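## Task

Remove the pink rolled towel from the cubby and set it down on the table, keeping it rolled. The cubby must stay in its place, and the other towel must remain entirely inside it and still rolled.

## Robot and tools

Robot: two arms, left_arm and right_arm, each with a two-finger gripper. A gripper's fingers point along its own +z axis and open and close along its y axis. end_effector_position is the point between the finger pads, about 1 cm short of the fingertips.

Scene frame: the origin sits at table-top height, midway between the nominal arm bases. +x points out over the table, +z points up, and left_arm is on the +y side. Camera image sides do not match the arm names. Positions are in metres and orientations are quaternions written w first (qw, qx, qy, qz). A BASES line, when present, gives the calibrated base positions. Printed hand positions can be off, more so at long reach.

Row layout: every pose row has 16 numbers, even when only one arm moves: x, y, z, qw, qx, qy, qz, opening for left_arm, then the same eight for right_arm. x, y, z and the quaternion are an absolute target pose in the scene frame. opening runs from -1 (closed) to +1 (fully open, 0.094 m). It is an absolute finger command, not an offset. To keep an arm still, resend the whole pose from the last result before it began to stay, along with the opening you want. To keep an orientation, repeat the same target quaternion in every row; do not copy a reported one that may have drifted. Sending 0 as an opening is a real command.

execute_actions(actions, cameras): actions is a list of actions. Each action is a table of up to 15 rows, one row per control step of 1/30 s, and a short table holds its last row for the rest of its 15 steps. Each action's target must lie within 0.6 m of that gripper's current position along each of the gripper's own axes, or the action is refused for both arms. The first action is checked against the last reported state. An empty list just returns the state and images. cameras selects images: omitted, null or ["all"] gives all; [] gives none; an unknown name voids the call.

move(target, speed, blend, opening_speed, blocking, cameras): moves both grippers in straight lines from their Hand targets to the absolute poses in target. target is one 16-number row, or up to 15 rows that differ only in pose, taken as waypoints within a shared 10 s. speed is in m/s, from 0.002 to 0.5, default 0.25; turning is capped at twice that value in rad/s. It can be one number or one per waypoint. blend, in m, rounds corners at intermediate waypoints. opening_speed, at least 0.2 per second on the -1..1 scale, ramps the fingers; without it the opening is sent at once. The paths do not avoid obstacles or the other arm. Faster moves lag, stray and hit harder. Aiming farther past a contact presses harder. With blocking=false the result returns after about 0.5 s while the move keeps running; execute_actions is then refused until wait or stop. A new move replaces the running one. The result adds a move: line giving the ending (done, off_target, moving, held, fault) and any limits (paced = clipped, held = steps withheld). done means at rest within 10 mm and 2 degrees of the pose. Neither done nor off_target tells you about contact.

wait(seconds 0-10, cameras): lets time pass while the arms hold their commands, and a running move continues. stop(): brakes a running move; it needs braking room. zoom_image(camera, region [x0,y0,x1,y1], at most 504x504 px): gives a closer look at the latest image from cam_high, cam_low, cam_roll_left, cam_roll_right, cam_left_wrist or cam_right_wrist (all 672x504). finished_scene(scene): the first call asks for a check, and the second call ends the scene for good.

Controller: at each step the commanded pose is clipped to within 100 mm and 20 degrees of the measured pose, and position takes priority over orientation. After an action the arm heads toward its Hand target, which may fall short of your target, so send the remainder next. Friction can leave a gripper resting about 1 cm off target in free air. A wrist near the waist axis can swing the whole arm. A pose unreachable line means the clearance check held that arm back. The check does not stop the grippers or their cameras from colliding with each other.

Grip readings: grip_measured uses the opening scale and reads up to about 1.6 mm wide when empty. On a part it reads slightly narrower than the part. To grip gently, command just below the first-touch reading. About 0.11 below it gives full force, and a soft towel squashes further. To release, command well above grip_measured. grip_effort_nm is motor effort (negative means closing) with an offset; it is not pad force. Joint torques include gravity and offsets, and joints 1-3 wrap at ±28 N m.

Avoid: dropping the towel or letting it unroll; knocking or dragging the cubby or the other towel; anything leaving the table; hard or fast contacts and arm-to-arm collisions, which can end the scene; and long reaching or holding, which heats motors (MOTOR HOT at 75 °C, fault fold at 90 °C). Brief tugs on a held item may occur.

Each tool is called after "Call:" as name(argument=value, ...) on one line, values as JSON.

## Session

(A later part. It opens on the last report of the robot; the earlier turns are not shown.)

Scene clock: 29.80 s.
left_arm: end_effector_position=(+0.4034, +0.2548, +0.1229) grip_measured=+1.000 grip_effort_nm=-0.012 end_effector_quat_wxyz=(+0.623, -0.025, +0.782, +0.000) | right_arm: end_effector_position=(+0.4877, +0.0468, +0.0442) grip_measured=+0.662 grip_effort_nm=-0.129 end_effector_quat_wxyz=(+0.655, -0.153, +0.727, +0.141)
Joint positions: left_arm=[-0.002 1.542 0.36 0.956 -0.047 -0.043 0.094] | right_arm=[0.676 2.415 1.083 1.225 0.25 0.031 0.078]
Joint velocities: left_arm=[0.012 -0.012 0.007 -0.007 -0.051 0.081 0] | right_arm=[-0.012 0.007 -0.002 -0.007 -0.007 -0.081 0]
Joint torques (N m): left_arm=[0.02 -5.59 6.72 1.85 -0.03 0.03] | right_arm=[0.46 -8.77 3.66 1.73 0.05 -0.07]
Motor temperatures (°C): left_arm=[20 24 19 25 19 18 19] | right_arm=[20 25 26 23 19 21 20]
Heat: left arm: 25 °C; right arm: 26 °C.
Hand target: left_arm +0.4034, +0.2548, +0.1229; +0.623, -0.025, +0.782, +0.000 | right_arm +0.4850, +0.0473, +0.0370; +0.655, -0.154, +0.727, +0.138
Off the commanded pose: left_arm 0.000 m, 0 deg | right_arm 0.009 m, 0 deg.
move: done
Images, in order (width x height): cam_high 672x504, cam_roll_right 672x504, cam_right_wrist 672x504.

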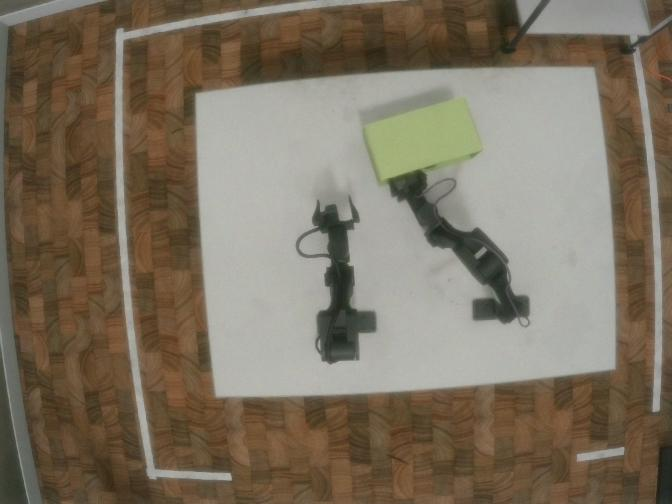

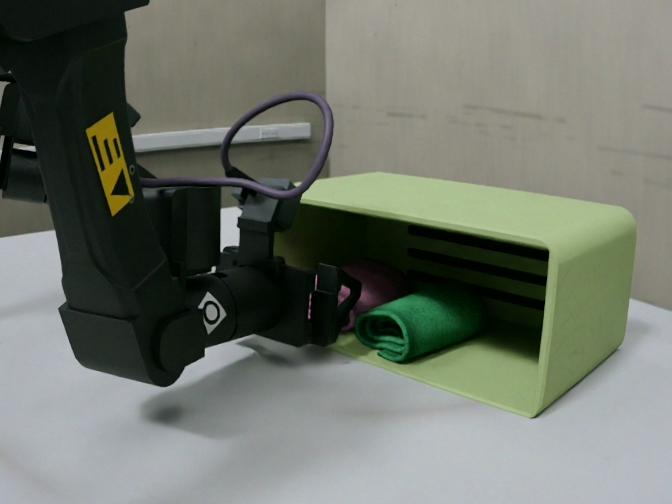

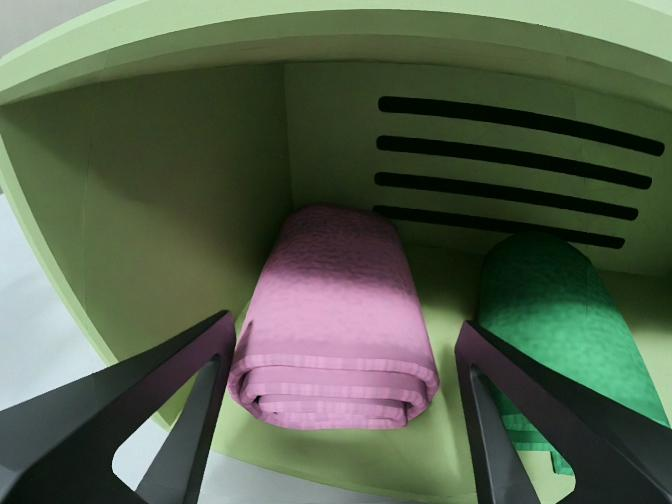

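Call:
move(target=[[0.4034, 0.2548, 0.1228, 0.623, -0.025, 0.782, 0.0, 1, 0.484, 0.056, 0.032, 0.6545, -0.1545, 0.7269, 0.1391, 0.7], [0.4034, 0.2548, 0.1228, 0.623, -0.025, 0.782, 0.0, 1, 0.497, 0.0595, 0.030, 0.6545, -0.1545, 0.7269, 0.1391, 0.7]], speed=0.05, cameras=["cam_high","cam_right_wrist","cam_roll_right"])

Scene clock: 31.73 s.
left_arm: end_effector_position=(+0.4034, +0.2548, +0.1229) grip_measured=+1.000 grip_effort_nm=-0.007 end_effector_quat_wxyz=(+0.623, -0.025, +0.782, +0.000) | right_arm: end_effector_position=(+0.4920, +0.0588, +0.0368) grip_measured=+0.698 grip_effort_nm=0.129 end_effector_quat_wxyz=(+0.656, -0.154, +0.725, +0.142)
Joint positions: left_arm=[-0.002 1.542 0.36 0.956 -0.047 -0.043 0.094] | right_arm=[0.691 2.463 1.141 1.22 0.262 0.031 0.08]
Joint velocities: left_arm=[0.007 -0.002 -0.017 -0.007 -0.081 -0.022 0] | right_arm=[-0.002 -0.007 -0.002 0.022 -0.051 0.022 0]
Joint torques (N m): left_arm=[0.03 -5.57 6.74 1.84 -0.03 0.02] | right_arm=[-0.36 -8.68 5.96 1.46 -0.03 -0.06]
Motor temperatures (°C): left_arm=[20 24 19 25 19 18 19] | right_arm=[20 25 26 23 19 21 20]
Heat: left arm: 25 °C; right arm: 26 °C.
Hand target: left_arm +0.4034, +0.2548, +0.1228; +0.623, -0.025, +0.782, +0.000 | right_arm +0.4963, +0.0592, +0.0296; +0.654, -0.155, +0.727, +0.139
Off the commanded pose: left_arm 0.000 m, 0 deg | right_arm 0.008 m, 0 deg.
move: done
Images, in order (width x height): cam_high 672x504, cam_roll_right 672x504, cam_right_wrist 672x504.

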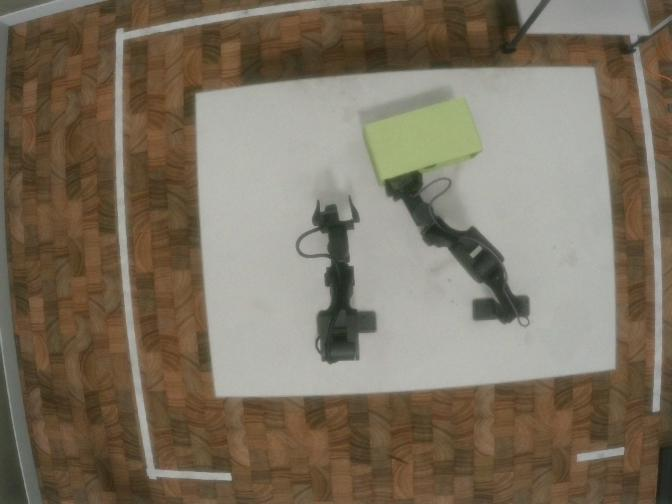

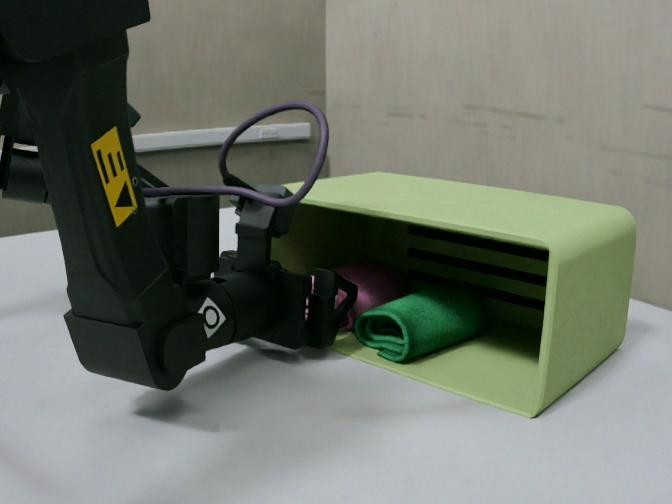

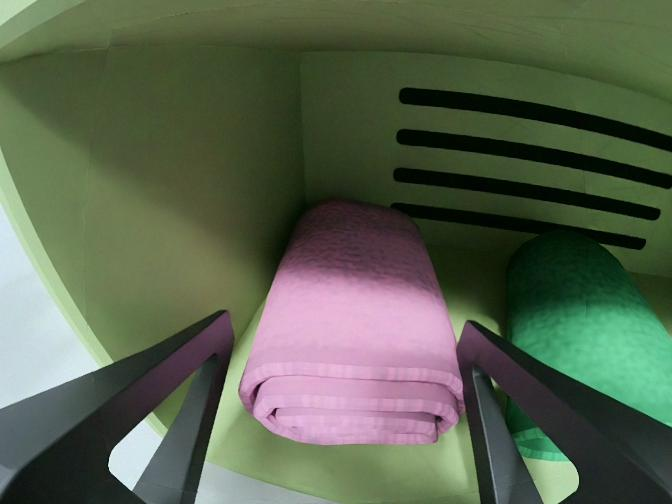

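Call:
move(target=[[0.4034, 0.2548, 0.1228, 0.623, -0.025, 0.782, 0.0, 1, 0.517, 0.0662, 0.030, 0.6545, -0.1545, 0.7269, 0.1391, 0.72]], speed=0.05, cameras=["cam_high","cam_right_wrist","cam_roll_right"])

Call:
zoom_image(camera="cam_high", region=[330, 80, 510, 215])

Scene clock: 33.00 s.
left_arm: end_effector_position=(+0.4034, +0.2548, +0.1229) grip_measured=+1.000 grip_effort_nm=-0.007 end_effector_quat_wxyz=(+0.623, -0.025, +0.782, +0.000) | right_arm: end_effector_position=(+0.5097, +0.0676, +0.0373) grip_measured=+0.718 grip_effort_nm=0.129 end_effector_quat_wxyz=(+0.657, -0.155, +0.723, +0.144)
Joint positions: left_arm=[-0.002 1.542 0.36 0.956 -0.047 -0.043 0.094] | right_arm=[0.679 2.501 1.238 1.165 0.247 0.028 0.081]
Joint velocities: left_arm=[-0.002 0.007 0.002 -0.022 -0.051 0.051 0] | right_arm=[-0.012 -0.007 -0.012 0.007 -0.022 0.022 0.001]
Joint torques (N m): left_arm=[0.02 -5.57 6.74 1.85 -0.03 0.02] | right_arm=[-0.79 -9.14 6.63 1.39 -0.05 -0.03]
Motor temperatures (°C): left_arm=[20 24 19 25 19 18 19] | right_arm=[20 25 26 23 19 21 20]
Heat: left arm: 25 °C; right arm: 26 °C.
Hand target: left_arm +0.4034, +0.2548, +0.1228; +0.623, -0.025, +0.782, +0.000 | right_arm +0.5164, +0.0660, +0.0297; +0.654, -0.154, +0.727, +0.139
Off the commanded pose: left_arm 0.000 m, 0 deg | right_arm 0.010 m, 1 deg.
move: done
Images, in order (width x height): cam_high 672x504, cam_roll_right 672x504, cam_right_wrist 672x504.

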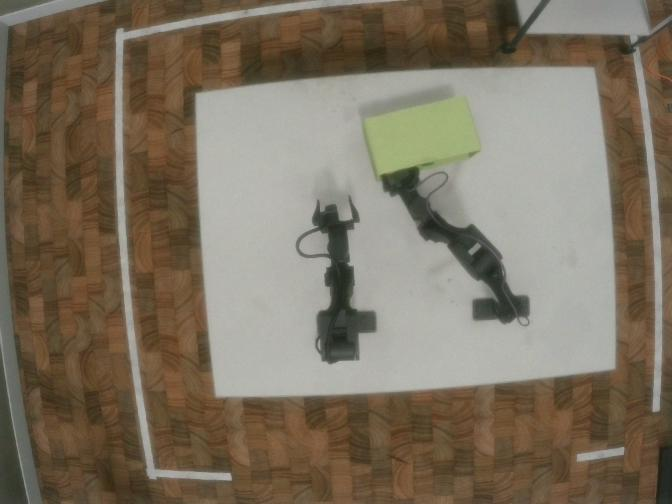

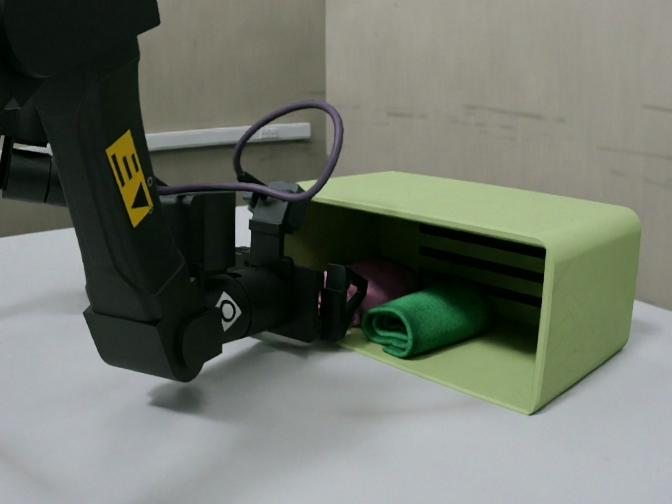

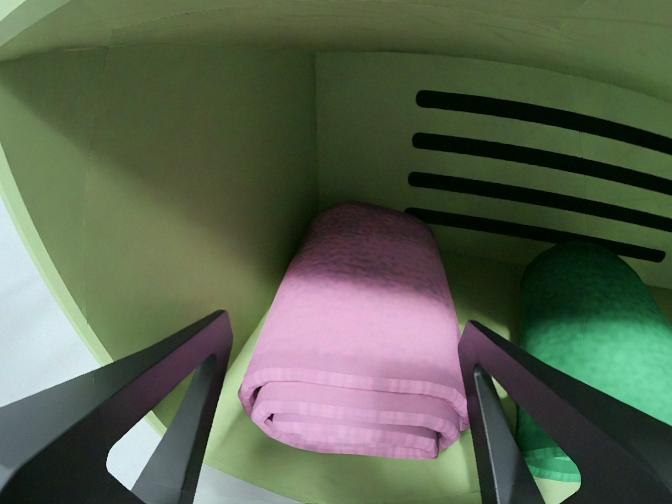

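Scaled by 2.800 from the camera's 672x504 image, which has a finer 960x720 frame.

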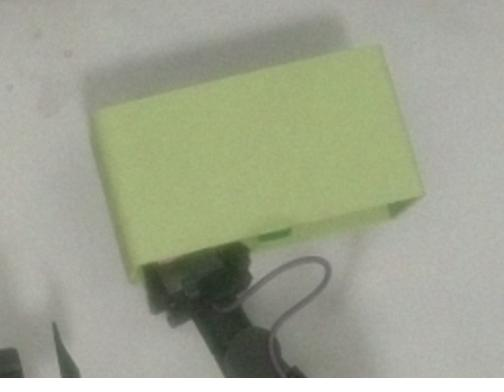

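Call:
move(target=[[0.4034, 0.2548, 0.1228, 0.623, -0.025, 0.782, 0.0, 1, 0.501, 0.0585, 0.031, 0.6545, -0.1545, 0.7269, 0.1391, 0.72]], speed=0.05, cameras=["cam_high","cam_right_wrist","cam_roll_right"])

Call:
zoom_image(camera="cam_high", region=[330, 80, 510, 215])

Scene clock: 35.10 s.
left_arm: end_effector_position=(+0.4034, +0.2548, +0.1229) grip_measured=+1.000 grip_effort_nm=-0.007 end_effector_quat_wxyz=(+0.623, -0.025, +0.782, +0.000) | right_arm: end_effector_position=(+0.5009, +0.0606, +0.0233) grip_measured=+0.718 grip_effort_nm=0.129 end_effector_quat_wxyz=(+0.646, -0.160, +0.733, +0.138)
Joint positions: left_arm=[-0.002 1.542 0.36 0.956 -0.047 -0.043 0.094] | right_arm=[0.679 2.501 1.191 1.179 0.247 0.027 0.081]
Joint velocities: left_arm=[-0.007 -0.032 -0.012 0.007 0.051 -0.007 0] | right_arm=[-0.012 0.007 0.007 0.007 0.051 -0.022 -0.001]
Joint torques (N m): left_arm=[0.02 -5.59 6.74 1.84 -0.03 0.02] | right_arm=[-0.12 -11.92 3.1 1.72 0.03 -0.02]
Motor temperatures (°C): left_arm=[20 24 19 25 19 18 19] | right_arm=[20 25 26 23 19 21 20]
Heat: left arm: 25 °C; right arm: 26 °C.
Hand target: left_arm +0.4034, +0.2548, +0.1228; +0.623, -0.025, +0.782, +0.000 | right_arm +0.5009, +0.0584, +0.0312; +0.654, -0.155, +0.727, +0.139
Off the commanded pose: left_arm 0.000 m, 0 deg | right_arm 0.008 m, 1 deg.
move: done
Images, in order (width x height): cam_high 672x504, cam_roll_right 672x504, cam_right_wrist 672x504.

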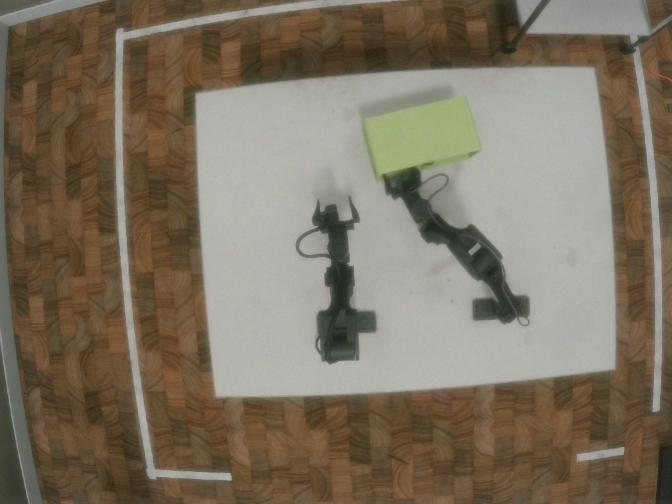

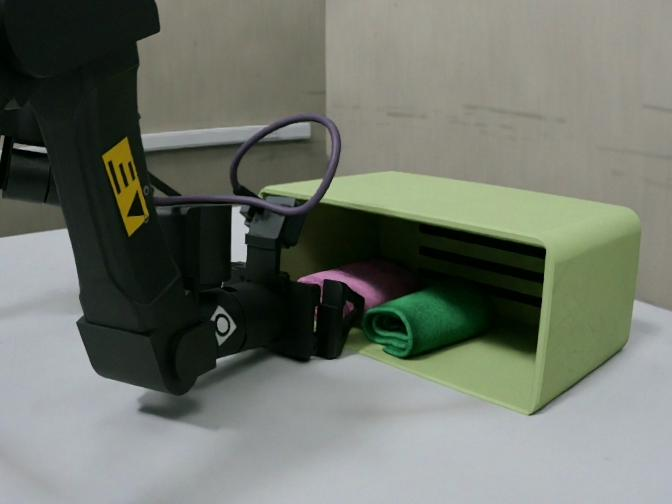

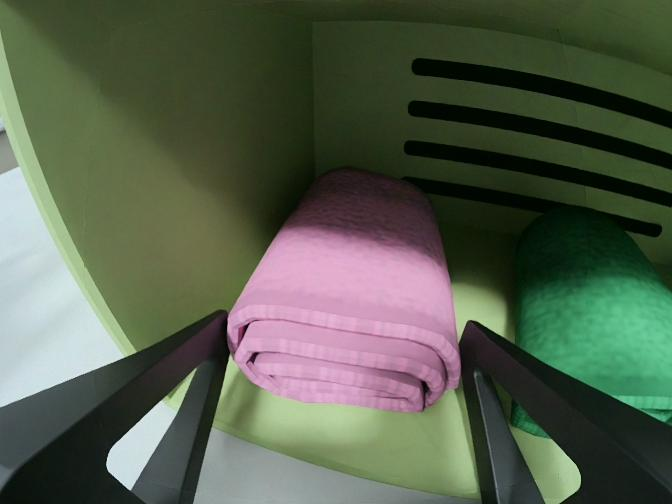

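Scaled by 2.800 from the camera's 672x504 image, which has a finer 960x720 frame.

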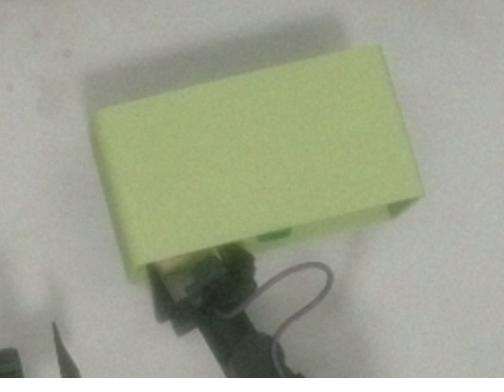

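Call:
move(target=[[0.4034, 0.2548, 0.1228, 0.623, -0.025, 0.782, 0.0, 1, 0.517, 0.0655, 0.026, 0.6545, -0.1545, 0.7269, 0.1391, 0.72]], speed=0.05, cameras=["cam_high","cam_right_wrist","cam_roll_right"])

Call:
zoom_image(camera="cam_high", region=[330, 80, 510, 215])

Scene clock: 36.87 s.
left_arm: end_effector_position=(+0.4034, +0.2548, +0.1229) grip_measured=+1.000 grip_effort_nm=-0.007 end_effector_quat_wxyz=(+0.623, -0.025, +0.782, +0.000) | right_arm: end_effector_position=(+0.5110, +0.0661, +0.0335) grip_measured=+0.718 grip_effort_nm=0.129 end_effector_quat_wxyz=(+0.657, -0.154, +0.724, +0.142)
Joint positions: left_arm=[-0.002 1.542 0.36 0.956 -0.047 -0.043 0.094] | right_arm=[0.676 2.514 1.243 1.173 0.246 0.027 0.081]
Joint velocities: left_arm=[0.002 0.007 0.002 0.007 0.051 0.007 0] | right_arm=[-0.002 -0.002 -0.007 0.037 -0.095 -0.037 0]
Joint torques (N m): left_arm=[0.03 -5.57 6.74 1.85 -0.03 0.02] | right_arm=[-0.61 -9.18 6.46 1.41 -0.06 -0.03]
Motor temperatures (°C): left_arm=[20 24 19 26 19 18 19] | right_arm=[20 25 26 23 19 21 20]
Heat: left arm: 26 °C; right arm: 26 °C.
Hand target: left_arm +0.4034, +0.2548, +0.1228; +0.623, -0.025, +0.782, +0.000 | right_arm +0.5167, +0.0653, +0.0256; +0.654, -0.154, +0.727, +0.139
Off the commanded pose: left_arm 0.000 m, 0 deg | right_arm 0.010 m, 1 deg.
move: done
Images, in order (width x height): cam_high 672x504, cam_roll_right 672x504, cam_right_wrist 672x504.

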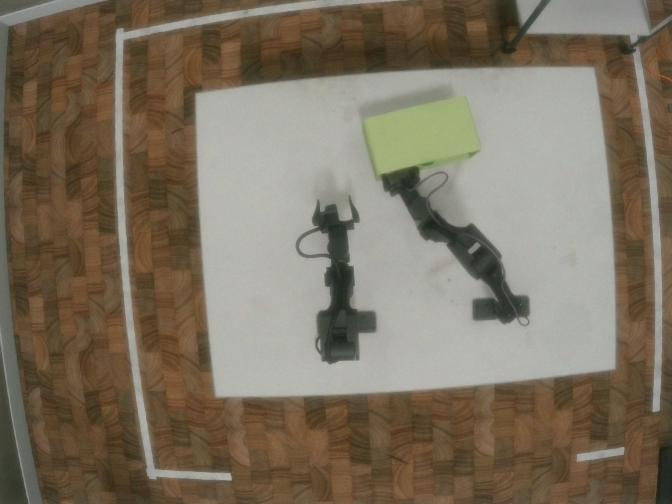

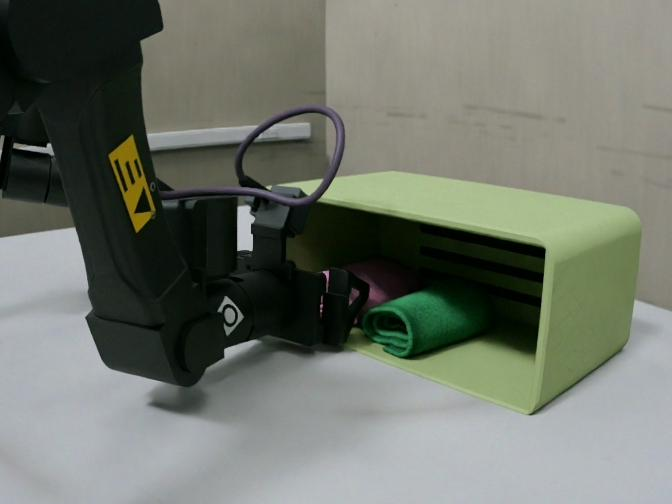

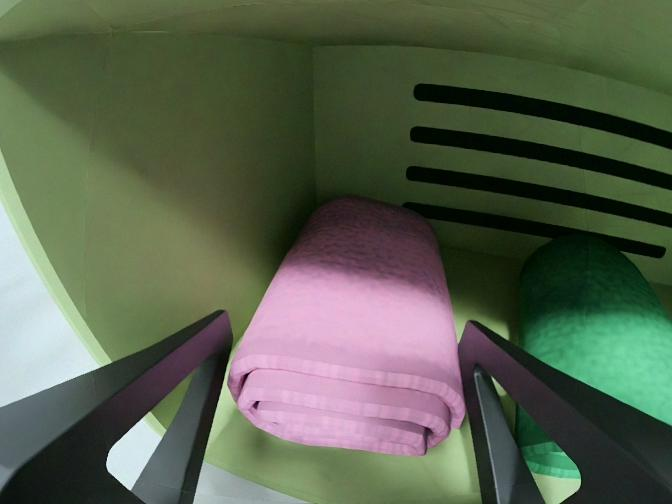

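Scaled by 2.800 from the camera's 672x504 image, which has a finer 960x720 frame.

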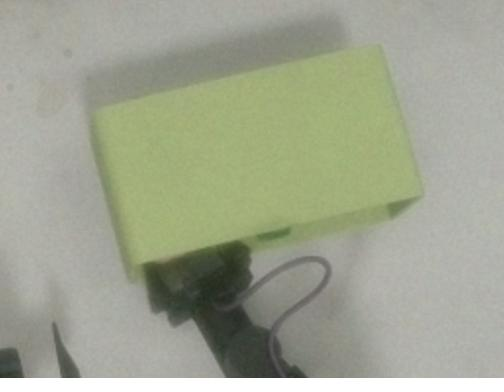

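Call:
move(target=[[0.4034, 0.2548, 0.1228, 0.623, -0.025, 0.782, 0.0, 1, 0.515, 0.0650, 0.026, 0.6545, -0.1545, 0.7269, 0.1391, 0.05]], speed=0.05, opening_speed=0.6, cameras=["cam_right_wrist"])

Scene clock: 38.57 s.
left_arm: end_effector_position=(+0.4034, +0.2548, +0.1229) grip_measured=+1.000 grip_effort_nm=-0.012 end_effector_quat_wxyz=(+0.623, -0.025, +0.782, +0.000) | right_arm: end_effector_position=(+0.5110, +0.0661, +0.0335) grip_measured=+0.053 grip_effort_nm=-0.149 end_effector_quat_wxyz=(+0.657, -0.154, +0.724, +0.142)
Joint positions: left_arm=[-0.002 1.542 0.36 0.956 -0.047 -0.043 0.094] | right_arm=[0.676 2.514 1.243 1.173 0.246 0.027 0.049]
Joint velocities: left_arm=[-0.017 -0.012 -0.002 0.066 -0.007 0.037 0] | right_arm=[0.012 -0.012 -0.002 0.051 -0.022 0.037 -0.001]
Joint torques (N m): left_arm=[0.03 -5.57 6.74 1.84 -0.03 0.03] | right_arm=[-0.49 -9.59 5.49 1.47 -0.05 -0.03]
Motor temperatures (°C): left_arm=[20 24 19 26 19 18 19] | right_arm=[20 25 26 23 19 21 20]
Heat: left arm: 26 °C; right arm: 26 °C.
Hand target: left_arm +0.4034, +0.2548, +0.1228; +0.623, -0.025, +0.782, +0.000 | right_arm +0.5146, +0.0647, +0.0260; +0.654, -0.154, +0.727, +0.139
Off the commanded pose: left_arm 0.000 m, 0 deg | right_arm 0.009 m, 1 deg.
move: done
Images, in order (width x height): cam_right_wrist 672x504.

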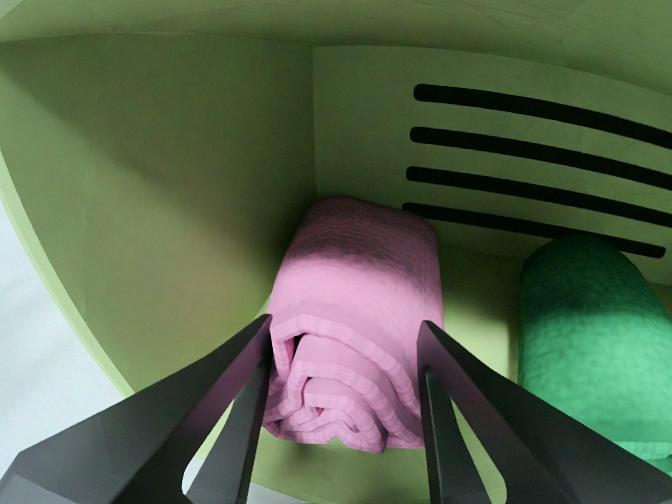

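Call:
move(target=[[0.4034, 0.2548, 0.1228, 0.623, -0.025, 0.782, 0.0, 1, 0.515, 0.0650, 0.026, 0.6545, -0.1545, 0.7269, 0.1391, -0.2]], speed=0.05, opening_speed=0.6, cameras=[])

Call:
move(target=[[0.4034, 0.2548, 0.1228, 0.623, -0.025, 0.782, 0.0, 1, 0.460, 0.041, 0.034, 0.6545, -0.1545, 0.7269, 0.1391, -0.2]], speed=0.06, cameras=["cam_high","cam_right_wrist","cam_roll_right"])

Scene clock: 39.97 s.
left_arm: end_effector_position=(+0.4034, +0.2548, +0.1229) grip_measured=+1.000 grip_effort_nm=-0.007 end_effector_quat_wxyz=(+0.623, -0.025, +0.782, +0.000) | right_arm: end_effector_position=(+0.5111, +0.0662, +0.0352) grip_measured=-0.196 grip_effort_nm=-0.212 end_effector_quat_wxyz=(+0.660, -0.153, +0.722, +0.143)
Joint positions: left_arm=[-0.002 1.542 0.36 0.956 -0.047 -0.043 0.094] | right_arm=[0.676 2.514 1.243 1.179 0.246 0.027 0.038]
Joint velocities: left_arm=[-0.022 0.007 0.027 -0.007 -0.007 -0.022 0] | right_arm=[0.017 0.002 0.002 -0.066 0.051 -0.037 -0.001]
Joint torques (N m): left_arm=[0.03 -5.57 6.74 1.85 -0.03 0.02] | right_arm=[-0.5 -9.61 5.46 1.41 -0.05 -0.02]
Motor temperatures (°C): left_arm=[20 24 19 26 19 18 19] | right_arm=[20 25 26 23 19 21 20]
Heat: left arm: 26 °C; right arm: 26 °C.
Hand target: left_arm +0.4034, +0.2548, +0.1228; +0.623, -0.025, +0.782, +0.000 | right_arm +0.5145, +0.0647, +0.0260; +0.654, -0.154, +0.727, +0.139
Off the commanded pose: left_arm 0.000 m, 0 deg | right_arm 0.010 m, 1 deg.
move: done
No camera images: "cameras" was empty.

Scene clock: 41.37 s.
left_arm: end_effector_position=(+0.4034, +0.2548, +0.1229) grip_measured=+1.000 grip_effort_nm=-0.007 end_effector_quat_wxyz=(+0.623, -0.025, +0.782, +0.000) | right_arm: end_effector_position=(+0.4631, +0.0406, +0.0303) grip_measured=-0.197 grip_effort_nm=-0.178 end_effector_quat_wxyz=(+0.659, -0.154, +0.722, +0.141)
Joint positions: left_arm=[-0.002 1.542 0.36 0.956 -0.047 -0.043 0.094] | right_arm=[0.702 2.439 0.987 1.358 0.275 0.027 0.038]
Joint velocities: left_arm=[-0.012 -0.017 -0.017 -0.066 0.066 0.037 0] | right_arm=[0.007 -0.007 -0.017 -0.022 0.051 0.051 -0.001]
Joint torques (N m): left_arm=[0.03 -5.57 6.72 1.84 -0.03 0.02] | right_arm=[0.46 -12.93 1.89 1.25 0.05 0]
Motor temperatures (°C): left_arm=[20 24 19 26 19 18 19] | right_arm=[20 25 26 23 19 21 20]
Heat: left arm: 26 °C; right arm: 26 °C.
Hand target: left_arm +0.4034, +0.2548, +0.1228; +0.623, -0.025, +0.782, +0.000 | right_arm +0.4600, +0.0404, +0.0354; +0.655, -0.155, +0.726, +0.139
Off the commanded pose: left_arm 0.000 m, 0 deg | right_arm 0.005 m, 1 deg.
move: done
Images, in order (width x height): cam_high 672x504, cam_roll_right 672x504, cam_right_wrist 672x504.

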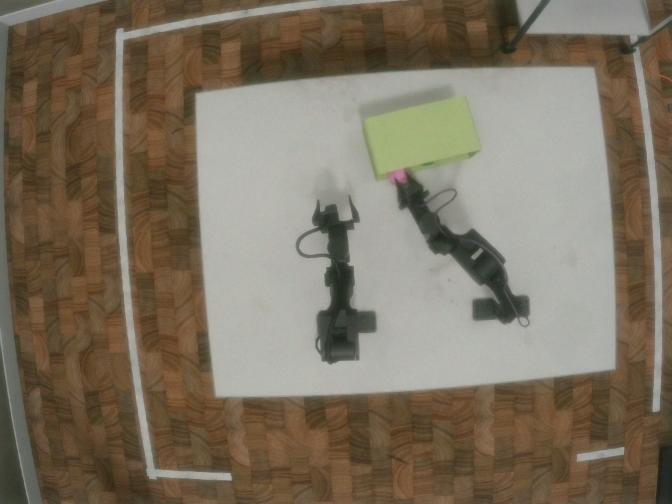

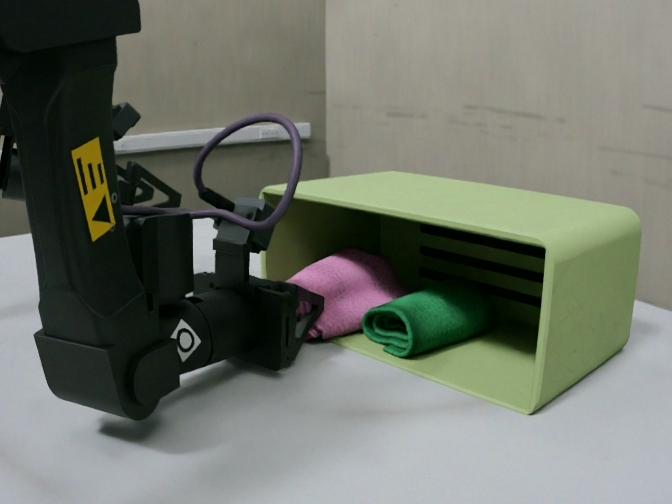

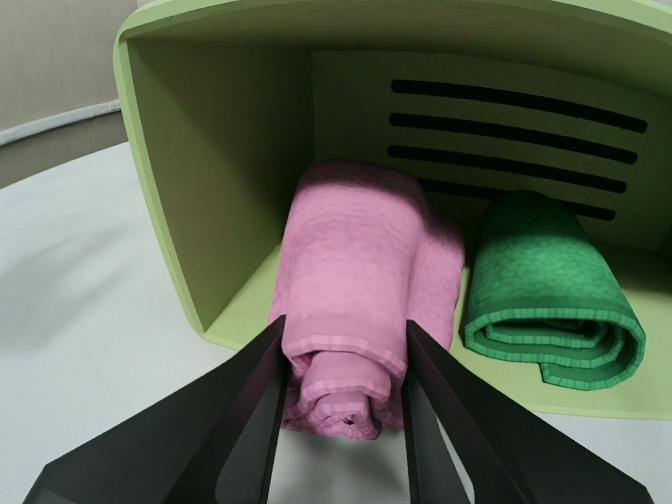

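Call:
move(target=[[0.4034, 0.2548, 0.1228, 0.623, -0.025, 0.782, 0.0, 1, 0.365, -0.0025, 0.044, 0.6545, -0.1545, 0.7269, 0.1391, -0.2]], speed=0.07, cameras=["cam_high","cam_right_wrist","cam_roll_right"])

Scene clock: 43.77 s.
left_arm: end_effector_position=(+0.4034, +0.2548, +0.1229) grip_measured=+1.000 grip_effort_nm=-0.007 end_effector_quat_wxyz=(+0.623, -0.025, +0.782, +0.000) | right_arm: end_effector_position=(+0.3663, -0.0037, +0.0322) grip_measured=-0.197 grip_effort_nm=-0.168 end_effector_quat_wxyz=(+0.639, -0.165, +0.741, +0.129)
Joint positions: left_arm=[-0.002 1.542 0.36 0.956 -0.047 -0.043 0.094] | right_arm=[0.803 2.263 0.541 1.558 0.376 0.041 0.038]
Joint velocities: left_arm=[0.002 -0.002 -0.032 -0.037 -0.007 -0.051 0] | right_arm=[0.002 -0.002 -0.012 -0.051 0.007 -0.022 0]
Joint torques (N m): left_arm=[0.02 -5.59 6.74 1.84 -0.03 0.03] | right_arm=[0.46 -10.73 1.21 1.55 0.07 0.02]
Motor temperatures (°C): left_arm=[20 24 19 26 19 18 19] | right_arm=[20 26 26 23 19 21 20]
Heat: left arm: 26 °C; right arm: 26 °C.
Hand target: left_arm +0.4034, +0.2548, +0.1228; +0.623, -0.025, +0.782, +0.000 | right_arm +0.3656, -0.0029, +0.0466; +0.649, -0.156, +0.732, +0.136
Off the commanded pose: left_arm 0.000 m, 0 deg | right_arm 0.012 m, 3 deg.
joint sent to its limit (right arm) — joint 4 (wrist pitch), upper limit. The joint targets still meet the commanded pose.
move: off_target (right_arm)
Images, in order (width x height): cam_high 672x504, cam_roll_right 672x504, cam_right_wrist 672x504.

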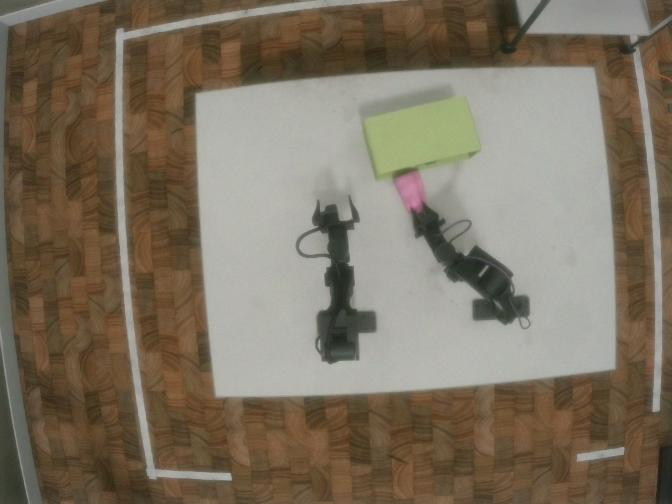

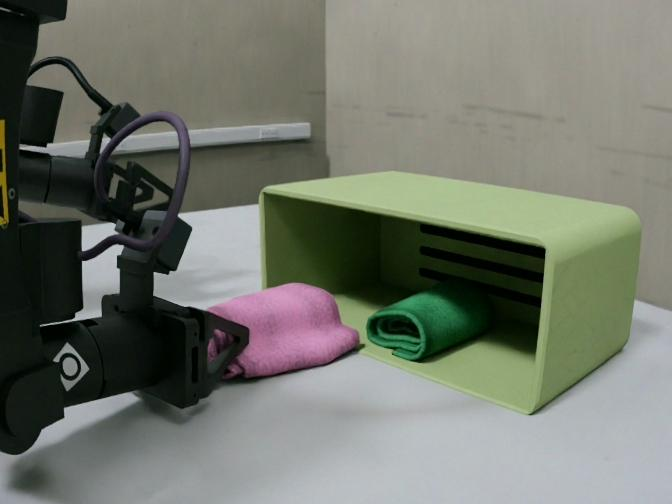

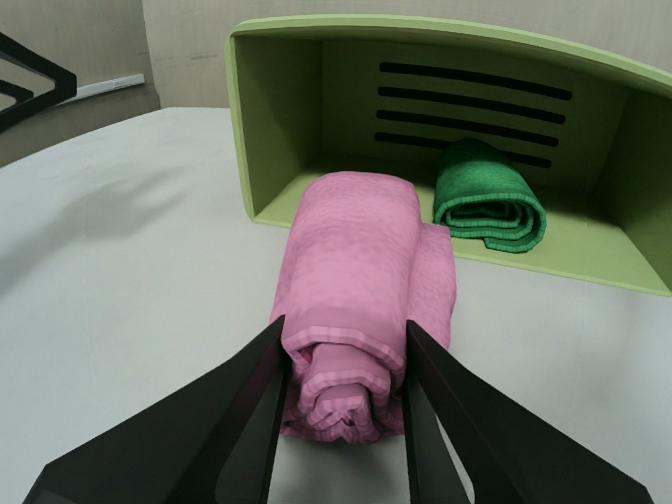

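Call:
move(target=[[0.4034, 0.2548, 0.1228, 0.623, -0.025, 0.782, 0.0, 1, 0.335, -0.0165, 0.046, 0.6089, -0.1627, 0.7655, 0.1294, -0.2]], speed=0.07, cameras=["cam_high","cam_right_wrist","cam_roll_right"])

Scene clock: 45.87 s.
left_arm: end_effector_position=(+0.4034, +0.2548, +0.1229) grip_measured=+1.000 grip_effort_nm=-0.017 end_effector_quat_wxyz=(+0.623, -0.025, +0.782, +0.000) | right_arm: end_effector_position=(+0.3363, -0.0174, +0.0356) grip_measured=-0.198 grip_effort_nm=-0.129 end_effector_quat_wxyz=(+0.602, -0.169, +0.770, +0.124)
Joint positions: left_arm=[-0.002 1.542 0.36 0.956 -0.047 -0.043 0.094] | right_arm=[0.844 2.091 0.415 1.408 0.405 0.095 0.038]
Joint velocities: left_arm=[-0.002 -0.012 0.002 0.037 -0.066 -0.022 0] | right_arm=[-0.007 -0.012 -0.012 -0.022 -0.022 0.051 0]
Joint torques (N m): left_arm=[0.03 -5.59 6.72 1.85 -0.03 0.03] | right_arm=[0.47 -9.58 1.51 1.45 0.1 0.02]
Motor temperatures (°C): left_arm=[20 24 19 26 19 18 19] | right_arm=[20 26 26 24 19 21 20]
Heat: left arm: 26 °C; right arm: 26 °C.
Hand target: left_arm +0.4034, +0.2548, +0.1228; +0.623, -0.025, +0.782, +0.000 | right_arm +0.3353, -0.0170, +0.0461; +0.609, -0.163, +0.765, +0.129
Off the commanded pose: left_arm 0.000 m, 0 deg | right_arm 0.011 m, 1 deg.
move: off_target (right_arm)
Images, in order (width x height): cam_high 672x504, cam_roll_right 672x504, cam_right_wrist 672x504.

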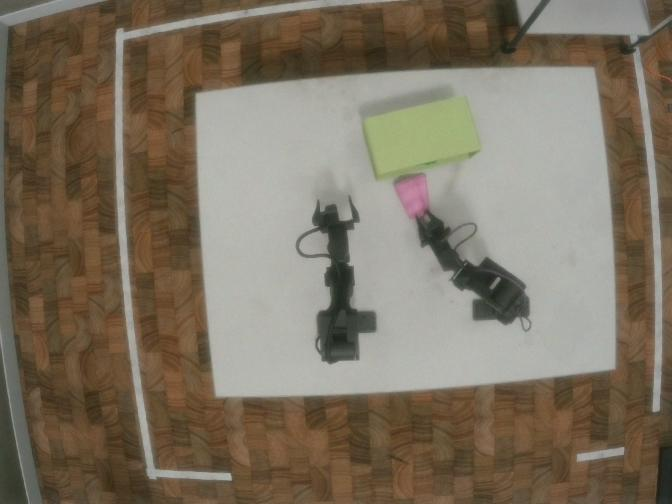

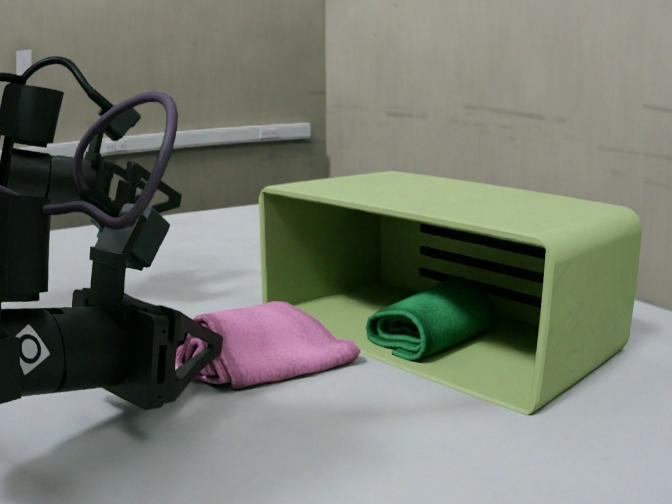

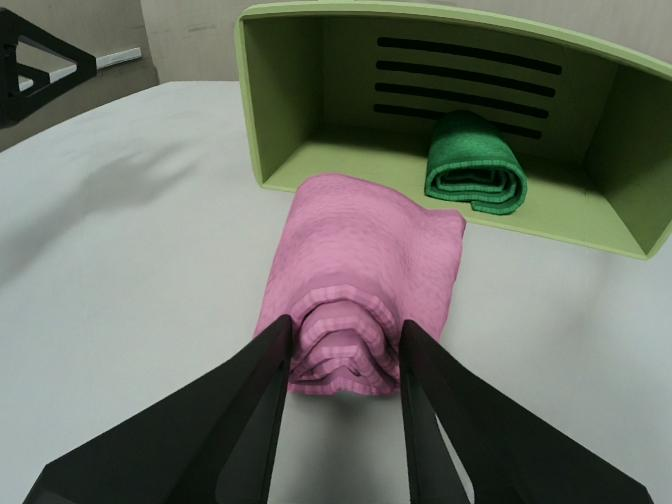

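Call:
move(target=[[0.4034, 0.2548, 0.1228, 0.623, -0.025, 0.782, 0.0, 1, 0.335, -0.0165, 0.044, 0.6089, -0.1627, 0.7655, 0.1294, 0.9]], speed=0.05, opening_speed=0.7, cameras=["cam_right_wrist","cam_roll_right","cam_roll_left"])

Scene clock: 48.07 s.
left_arm: end_effector_position=(+0.4034, +0.2548, +0.1229) grip_measured=+1.000 grip_effort_nm=-0.007 end_effector_quat_wxyz=(+0.623, -0.025, +0.782, +0.000) | right_arm: end_effector_position=(+0.3366, -0.0180, +0.0355) grip_measured=+0.898 grip_effort_nm=0.134 end_effector_quat_wxyz=(+0.602, -0.167, +0.771, +0.124)
Joint positions: left_arm=[-0.002 1.542 0.36 0.956 -0.047 -0.043 0.094] | right_arm=[0.844 2.091 0.415 1.407 0.409 0.098 0.089]
Joint velocities: left_arm=[-0.002 0.002 -0.007 -0.051 -0.022 -0.007 0] | right_arm=[-0.012 -0.007 -0.007 -0.022 0.022 -0.051 0]
Joint torques (N m): left_arm=[0.03 -5.59 6.74 1.85 -0.03 0.03] | right_arm=[0.66 -8.4 1.77 1.53 0.1 0.03]
Motor temperatures (°C): left_arm=[20 24 19 26 19 18 19] | right_arm=[20 26 26 24 19 21 20]
Heat: left arm: 26 °C; right arm: 26 °C.
Hand target: left_arm +0.4034, +0.2548, +0.1228; +0.623, -0.025, +0.782, +0.000 | right_arm +0.3353, -0.0164, +0.0438; +0.609, -0.163, +0.765, +0.129
Off the commanded pose: left_arm 0.000 m, 0 deg | right_arm 0.009 m, 1 deg.
move: done
Images, in order (width x height): cam_roll_left 672x504, cam_roll_right 672x504, cam_right_wrist 672x504.

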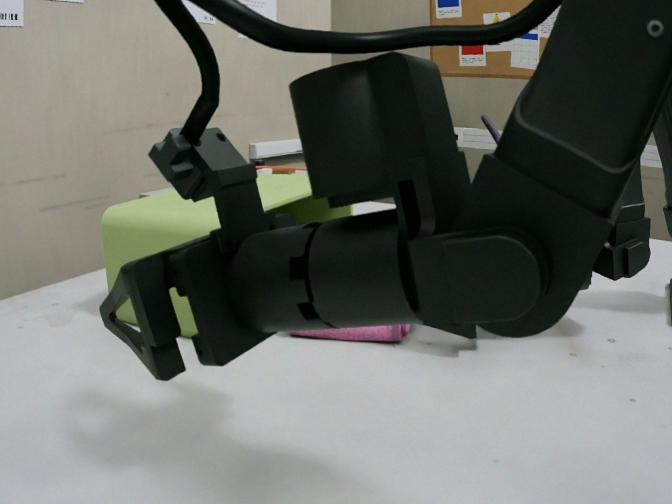

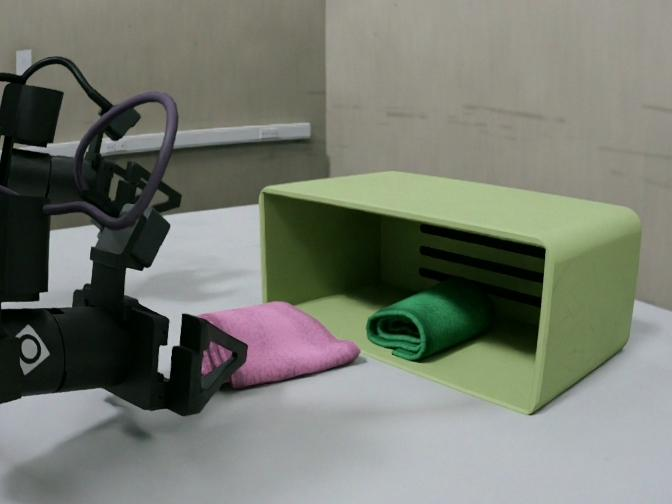

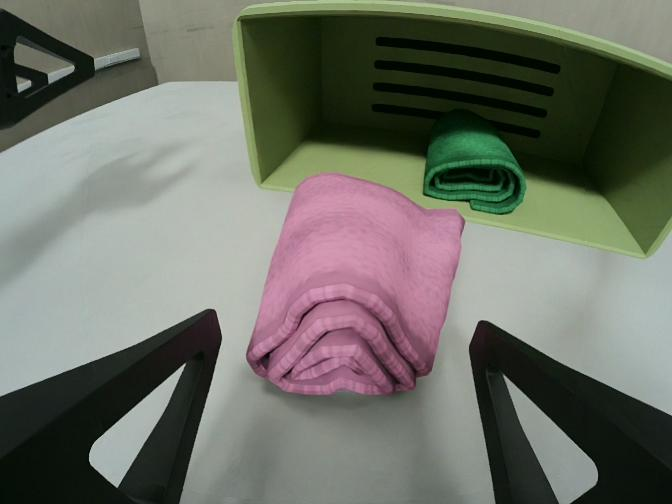

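Call:
move(target=[[0.4034, 0.2548, 0.1228, 0.623, -0.025, 0.782, 0.0, 1, 0.285, -0.04, 0.06, 0.6089, -0.1627, 0.7655, 0.1294, 1], [0.4034, 0.2548, 0.1228, 0.623, -0.025, 0.782, 0.0, 1, 0.28, -0.042, 0.16, 0.5189, -0.1775, 0.8194, 0.1166, 1]], speed=0.15, cameras=["cam_high","cam_right_wrist","cam_roll_right"])

Call:
zoom_image(camera="cam_high", region=[330, 80, 510, 215])

Call:
zoom_image(camera="cam_roll_right", region=[150, 200, 450, 425])

Scene clock: 51.00 s.
left_arm: end_effector_position=(+0.4034, +0.2548, +0.1229) grip_measured=+1.000 grip_effort_nm=-0.007 end_effector_quat_wxyz=(+0.623, -0.025, +0.782, +0.000) | right_arm: end_effector_position=(+0.2756, -0.0455, +0.1409) grip_measured=+0.998 grip_effort_nm=0.129 end_effector_quat_wxyz=(+0.511, -0.191, +0.831, +0.107)
Joint positions: left_arm=[-0.002 1.542 0.36 0.956 -0.047 -0.043 0.094] | right_arm=[0.937 1.155 0.494 0.135 0.44 0.223 0.094]
Joint velocities: left_arm=[-0.017 0.007 0.007 0.095 -0.022 -0.022 0] | right_arm=[-0.002 0.007 0.032 -0.022 0.051 0.051 -0.001]
Joint torques (N m): left_arm=[0.03 -5.59 6.74 1.84 -0.03 0.03] | right_arm=[-0.5 -2.65 9.43 1.36 0.06 0.03]
Motor temperatures (°C): left_arm=[20 24 19 26 19 18 19] | right_arm=[20 26 26 24 19 21 20]
Heat: left arm: 26 °C; right arm: 26 °C.
Hand target: left_arm +0.4034, +0.2548, +0.1228; +0.623, -0.025, +0.782, +0.000 | right_arm +0.2818, -0.0406, +0.1582; +0.523, -0.180, +0.825, +0.118
Off the commanded pose: left_arm 0.000 m, 0 deg | right_arm 0.020 m, 2 deg.
move: off_target (right_arm)
Images, in order (width x height): cam_high 672x504, cam_roll_right 672x504, cam_right_wrist 672x504.

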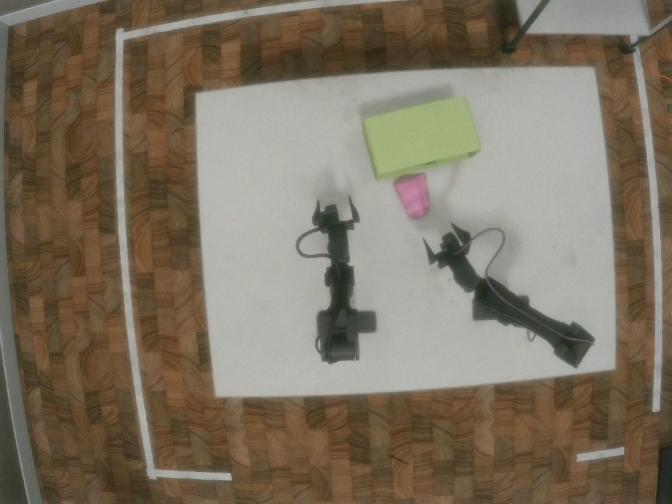

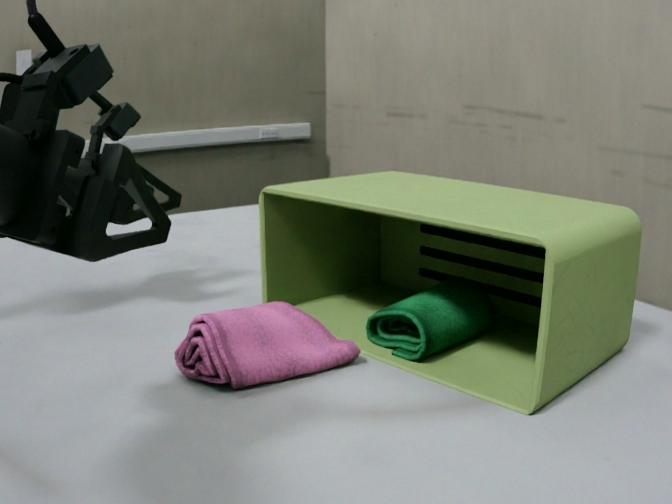

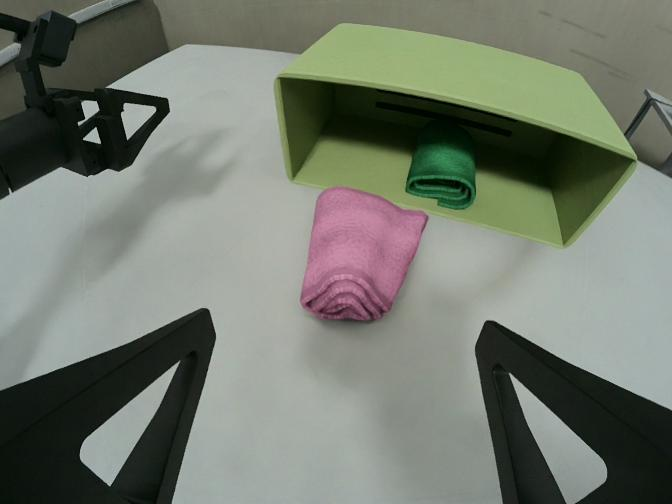

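Scaled by 2.800 from the camera's 672x504 image, which has a finer 960x720 frame.

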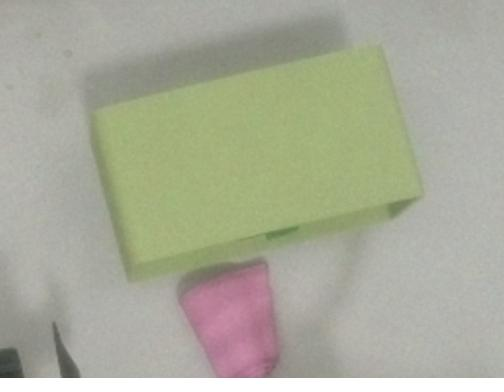

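Scaled by 1.680 from the camera's 672x504 image, which has a finer 960x720 frame.

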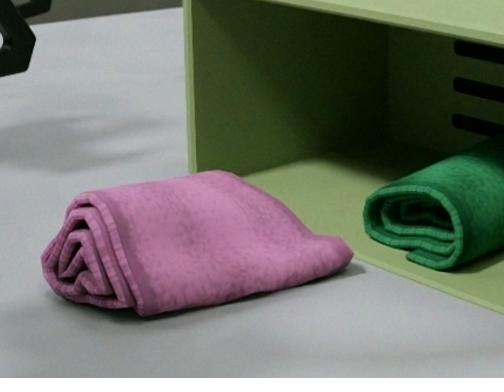

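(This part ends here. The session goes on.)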